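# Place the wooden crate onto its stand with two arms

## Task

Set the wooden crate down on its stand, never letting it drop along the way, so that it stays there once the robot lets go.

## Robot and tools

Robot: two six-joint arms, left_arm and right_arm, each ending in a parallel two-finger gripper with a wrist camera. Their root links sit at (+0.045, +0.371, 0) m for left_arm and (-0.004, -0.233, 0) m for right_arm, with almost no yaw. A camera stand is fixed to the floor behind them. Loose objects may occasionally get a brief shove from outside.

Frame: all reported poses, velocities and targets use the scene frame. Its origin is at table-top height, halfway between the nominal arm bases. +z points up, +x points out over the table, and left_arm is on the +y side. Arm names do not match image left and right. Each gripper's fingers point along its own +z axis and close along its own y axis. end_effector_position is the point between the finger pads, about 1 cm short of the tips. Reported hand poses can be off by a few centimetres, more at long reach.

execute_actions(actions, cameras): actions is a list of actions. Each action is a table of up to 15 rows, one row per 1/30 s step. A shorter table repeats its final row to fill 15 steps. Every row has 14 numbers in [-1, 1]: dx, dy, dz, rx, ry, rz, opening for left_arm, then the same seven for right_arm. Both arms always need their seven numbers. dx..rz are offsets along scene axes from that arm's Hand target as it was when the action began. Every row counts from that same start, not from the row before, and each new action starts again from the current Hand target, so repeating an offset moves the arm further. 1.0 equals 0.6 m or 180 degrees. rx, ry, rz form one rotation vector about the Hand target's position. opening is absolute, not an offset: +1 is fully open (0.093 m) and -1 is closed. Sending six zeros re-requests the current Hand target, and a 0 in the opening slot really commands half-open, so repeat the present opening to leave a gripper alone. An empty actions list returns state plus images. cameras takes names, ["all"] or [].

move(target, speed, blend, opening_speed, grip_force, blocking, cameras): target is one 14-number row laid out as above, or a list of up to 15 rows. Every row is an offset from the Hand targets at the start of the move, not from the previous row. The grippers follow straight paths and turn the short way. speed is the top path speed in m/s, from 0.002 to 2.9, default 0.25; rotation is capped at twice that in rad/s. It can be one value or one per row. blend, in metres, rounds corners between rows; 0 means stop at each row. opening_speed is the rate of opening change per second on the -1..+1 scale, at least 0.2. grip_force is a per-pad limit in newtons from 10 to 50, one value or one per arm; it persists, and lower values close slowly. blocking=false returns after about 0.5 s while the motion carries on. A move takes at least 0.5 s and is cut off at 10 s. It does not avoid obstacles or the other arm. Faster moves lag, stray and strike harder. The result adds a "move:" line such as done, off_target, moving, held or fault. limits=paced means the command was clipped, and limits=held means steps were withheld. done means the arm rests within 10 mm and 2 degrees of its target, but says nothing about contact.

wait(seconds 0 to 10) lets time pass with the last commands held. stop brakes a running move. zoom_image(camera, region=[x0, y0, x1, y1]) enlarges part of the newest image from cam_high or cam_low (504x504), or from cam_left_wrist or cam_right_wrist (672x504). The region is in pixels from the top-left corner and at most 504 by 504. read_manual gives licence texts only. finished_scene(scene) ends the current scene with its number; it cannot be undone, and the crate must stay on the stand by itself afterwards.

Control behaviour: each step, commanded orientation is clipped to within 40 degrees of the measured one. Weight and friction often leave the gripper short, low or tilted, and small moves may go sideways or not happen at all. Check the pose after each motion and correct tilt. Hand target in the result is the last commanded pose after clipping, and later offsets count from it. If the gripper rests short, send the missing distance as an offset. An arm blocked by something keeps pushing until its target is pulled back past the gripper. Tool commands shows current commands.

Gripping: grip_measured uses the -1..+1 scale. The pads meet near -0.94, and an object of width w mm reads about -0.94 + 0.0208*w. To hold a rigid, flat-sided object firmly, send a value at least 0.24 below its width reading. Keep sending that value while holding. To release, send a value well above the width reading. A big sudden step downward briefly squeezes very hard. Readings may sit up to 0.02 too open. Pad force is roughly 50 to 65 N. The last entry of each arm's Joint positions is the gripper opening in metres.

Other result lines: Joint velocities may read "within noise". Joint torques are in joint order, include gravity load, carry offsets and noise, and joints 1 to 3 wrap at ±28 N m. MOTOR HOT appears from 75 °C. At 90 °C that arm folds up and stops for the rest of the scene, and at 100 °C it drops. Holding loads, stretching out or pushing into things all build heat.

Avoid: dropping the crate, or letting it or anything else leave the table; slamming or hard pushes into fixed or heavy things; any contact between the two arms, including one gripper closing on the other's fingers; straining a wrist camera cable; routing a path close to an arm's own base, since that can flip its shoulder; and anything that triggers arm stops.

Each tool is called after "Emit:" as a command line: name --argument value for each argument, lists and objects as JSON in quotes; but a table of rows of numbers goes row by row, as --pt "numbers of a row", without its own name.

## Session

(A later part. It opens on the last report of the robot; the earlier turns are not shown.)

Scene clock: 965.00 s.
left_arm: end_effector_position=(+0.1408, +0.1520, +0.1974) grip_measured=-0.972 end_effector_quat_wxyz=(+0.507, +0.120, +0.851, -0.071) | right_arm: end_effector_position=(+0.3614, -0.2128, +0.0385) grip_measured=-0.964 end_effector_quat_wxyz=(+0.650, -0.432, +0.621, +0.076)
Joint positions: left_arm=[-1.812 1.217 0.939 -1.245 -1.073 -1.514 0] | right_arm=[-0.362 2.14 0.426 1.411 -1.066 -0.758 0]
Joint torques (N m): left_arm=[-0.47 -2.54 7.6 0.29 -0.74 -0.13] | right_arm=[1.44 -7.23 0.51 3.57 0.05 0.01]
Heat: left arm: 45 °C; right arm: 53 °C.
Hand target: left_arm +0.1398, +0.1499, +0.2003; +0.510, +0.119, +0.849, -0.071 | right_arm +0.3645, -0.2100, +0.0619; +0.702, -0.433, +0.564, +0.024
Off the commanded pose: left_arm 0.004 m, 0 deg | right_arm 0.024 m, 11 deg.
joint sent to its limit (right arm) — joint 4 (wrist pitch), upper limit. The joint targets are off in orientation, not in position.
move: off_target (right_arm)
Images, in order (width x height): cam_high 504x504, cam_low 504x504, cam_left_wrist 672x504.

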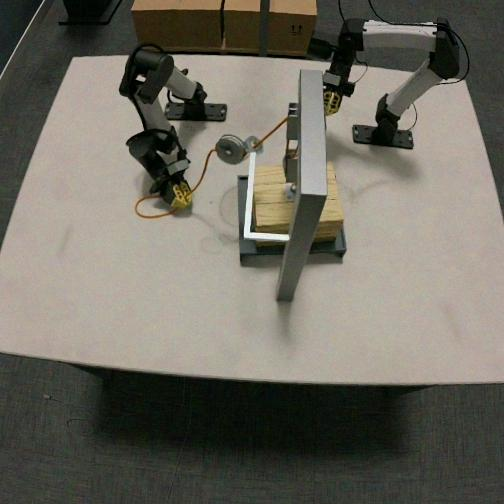

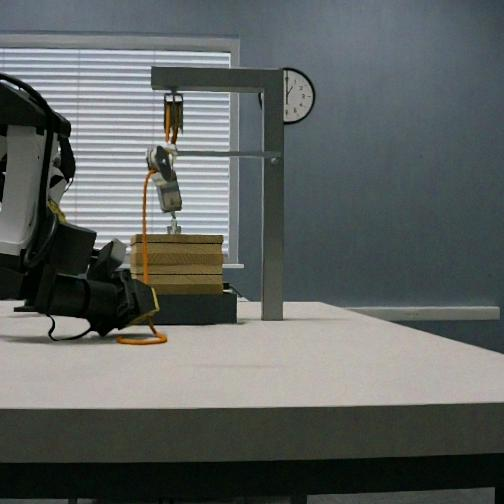

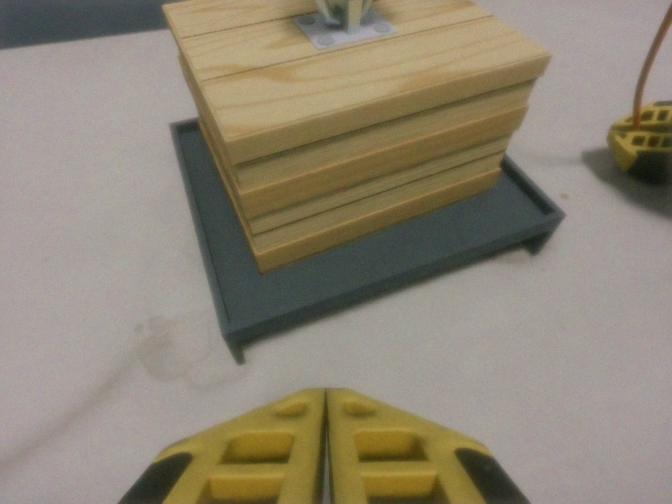

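Emit:
move --pt "0 0 0 0 0 0 -1 0 0 0 0 0 0 0.1" --pt "0 0 0 0 0 0 -1 -0.14 -0.125 0.02 0 0 0 0.1" --speed 0.12 --opening_speed 1.0 --cameras '["all"]'

Emit:
zoom_image --camera "cam_high" --region '[130, 110, 380, 270]'

Emit:
zoom_image --camera "cam_low" --region '[100, 140, 290, 350]'

Scene clock: 982.30 s.
left_arm: end_effector_position=(+0.1408, +0.1520, +0.1974) grip_measured=-0.972 end_effector_quat_wxyz=(+0.507, +0.120, +0.851, -0.071) | right_arm: end_effector_position=(+0.2835, -0.2864, +0.0611) grip_measured=+0.097 end_effector_quat_wxyz=(+0.691, -0.408, +0.595, +0.049)
Joint positions: left_arm=[-1.812 1.217 0.939 -1.245 -1.073 -1.514 0] | right_arm=[-0.796 2.057 0.285 1.399 -1.457 -0.9 0.05]
Joint torques (N m): left_arm=[-0.47 -2.52 7.56 0.3 -0.74 -0.14] | right_arm=[-0.62 -7.5 0.85 2.22 -0.5 -0.14]
Heat: left arm: 45 °C; right arm: 50 °C.
Hand target: left_arm +0.1398, +0.1499, +0.2003; +0.510, +0.119, +0.849, -0.071 | right_arm +0.2805, -0.2850, +0.0739; +0.702, -0.433, +0.564, +0.024
Off the commanded pose: left_arm 0.004 m, 0 deg | right_arm 0.013 m, 6 deg.
move: off_target (right_arm)

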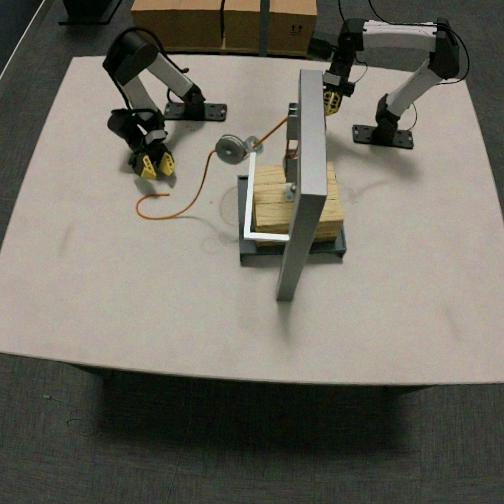

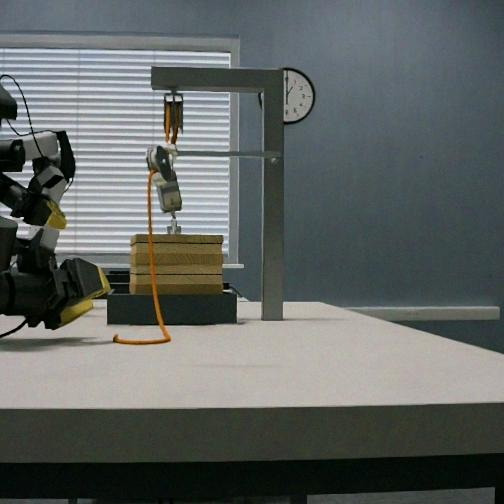

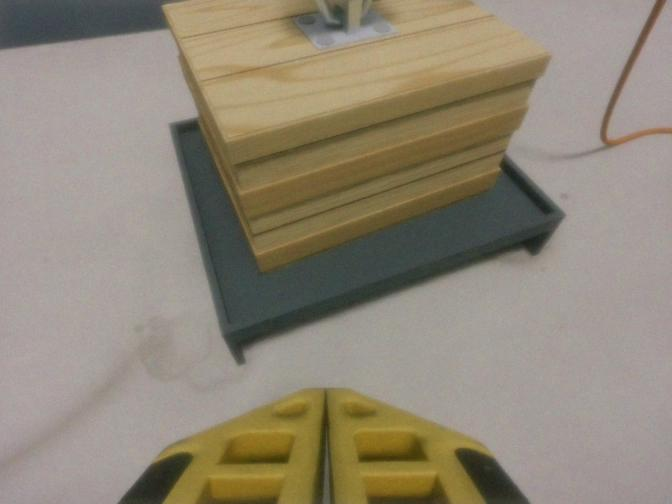

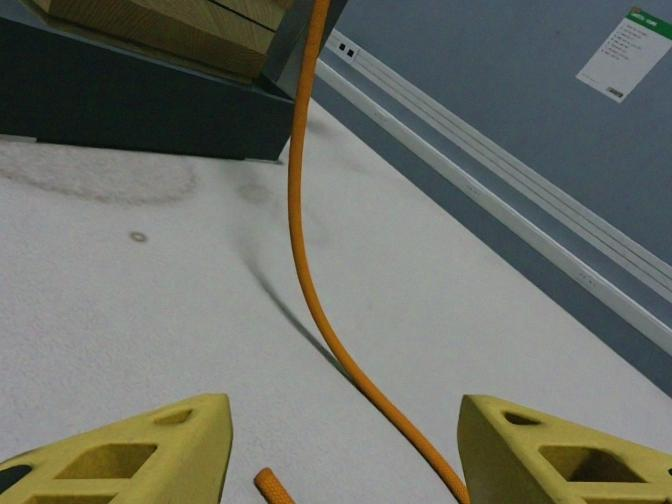

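Scaled by 2.016.

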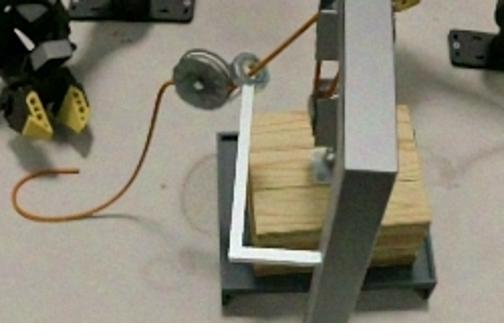

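Scaled by 2.400.

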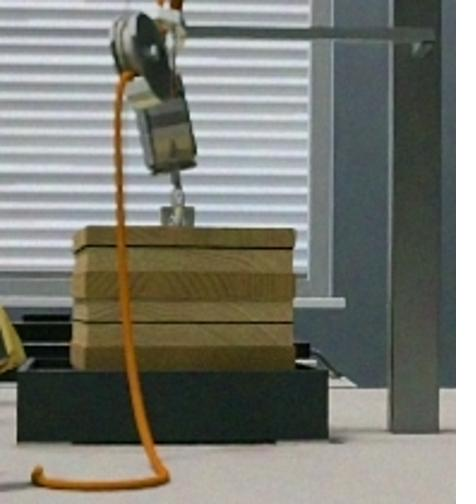

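Emit:
finished_scene --scene 1

The scene is finished: the task was done.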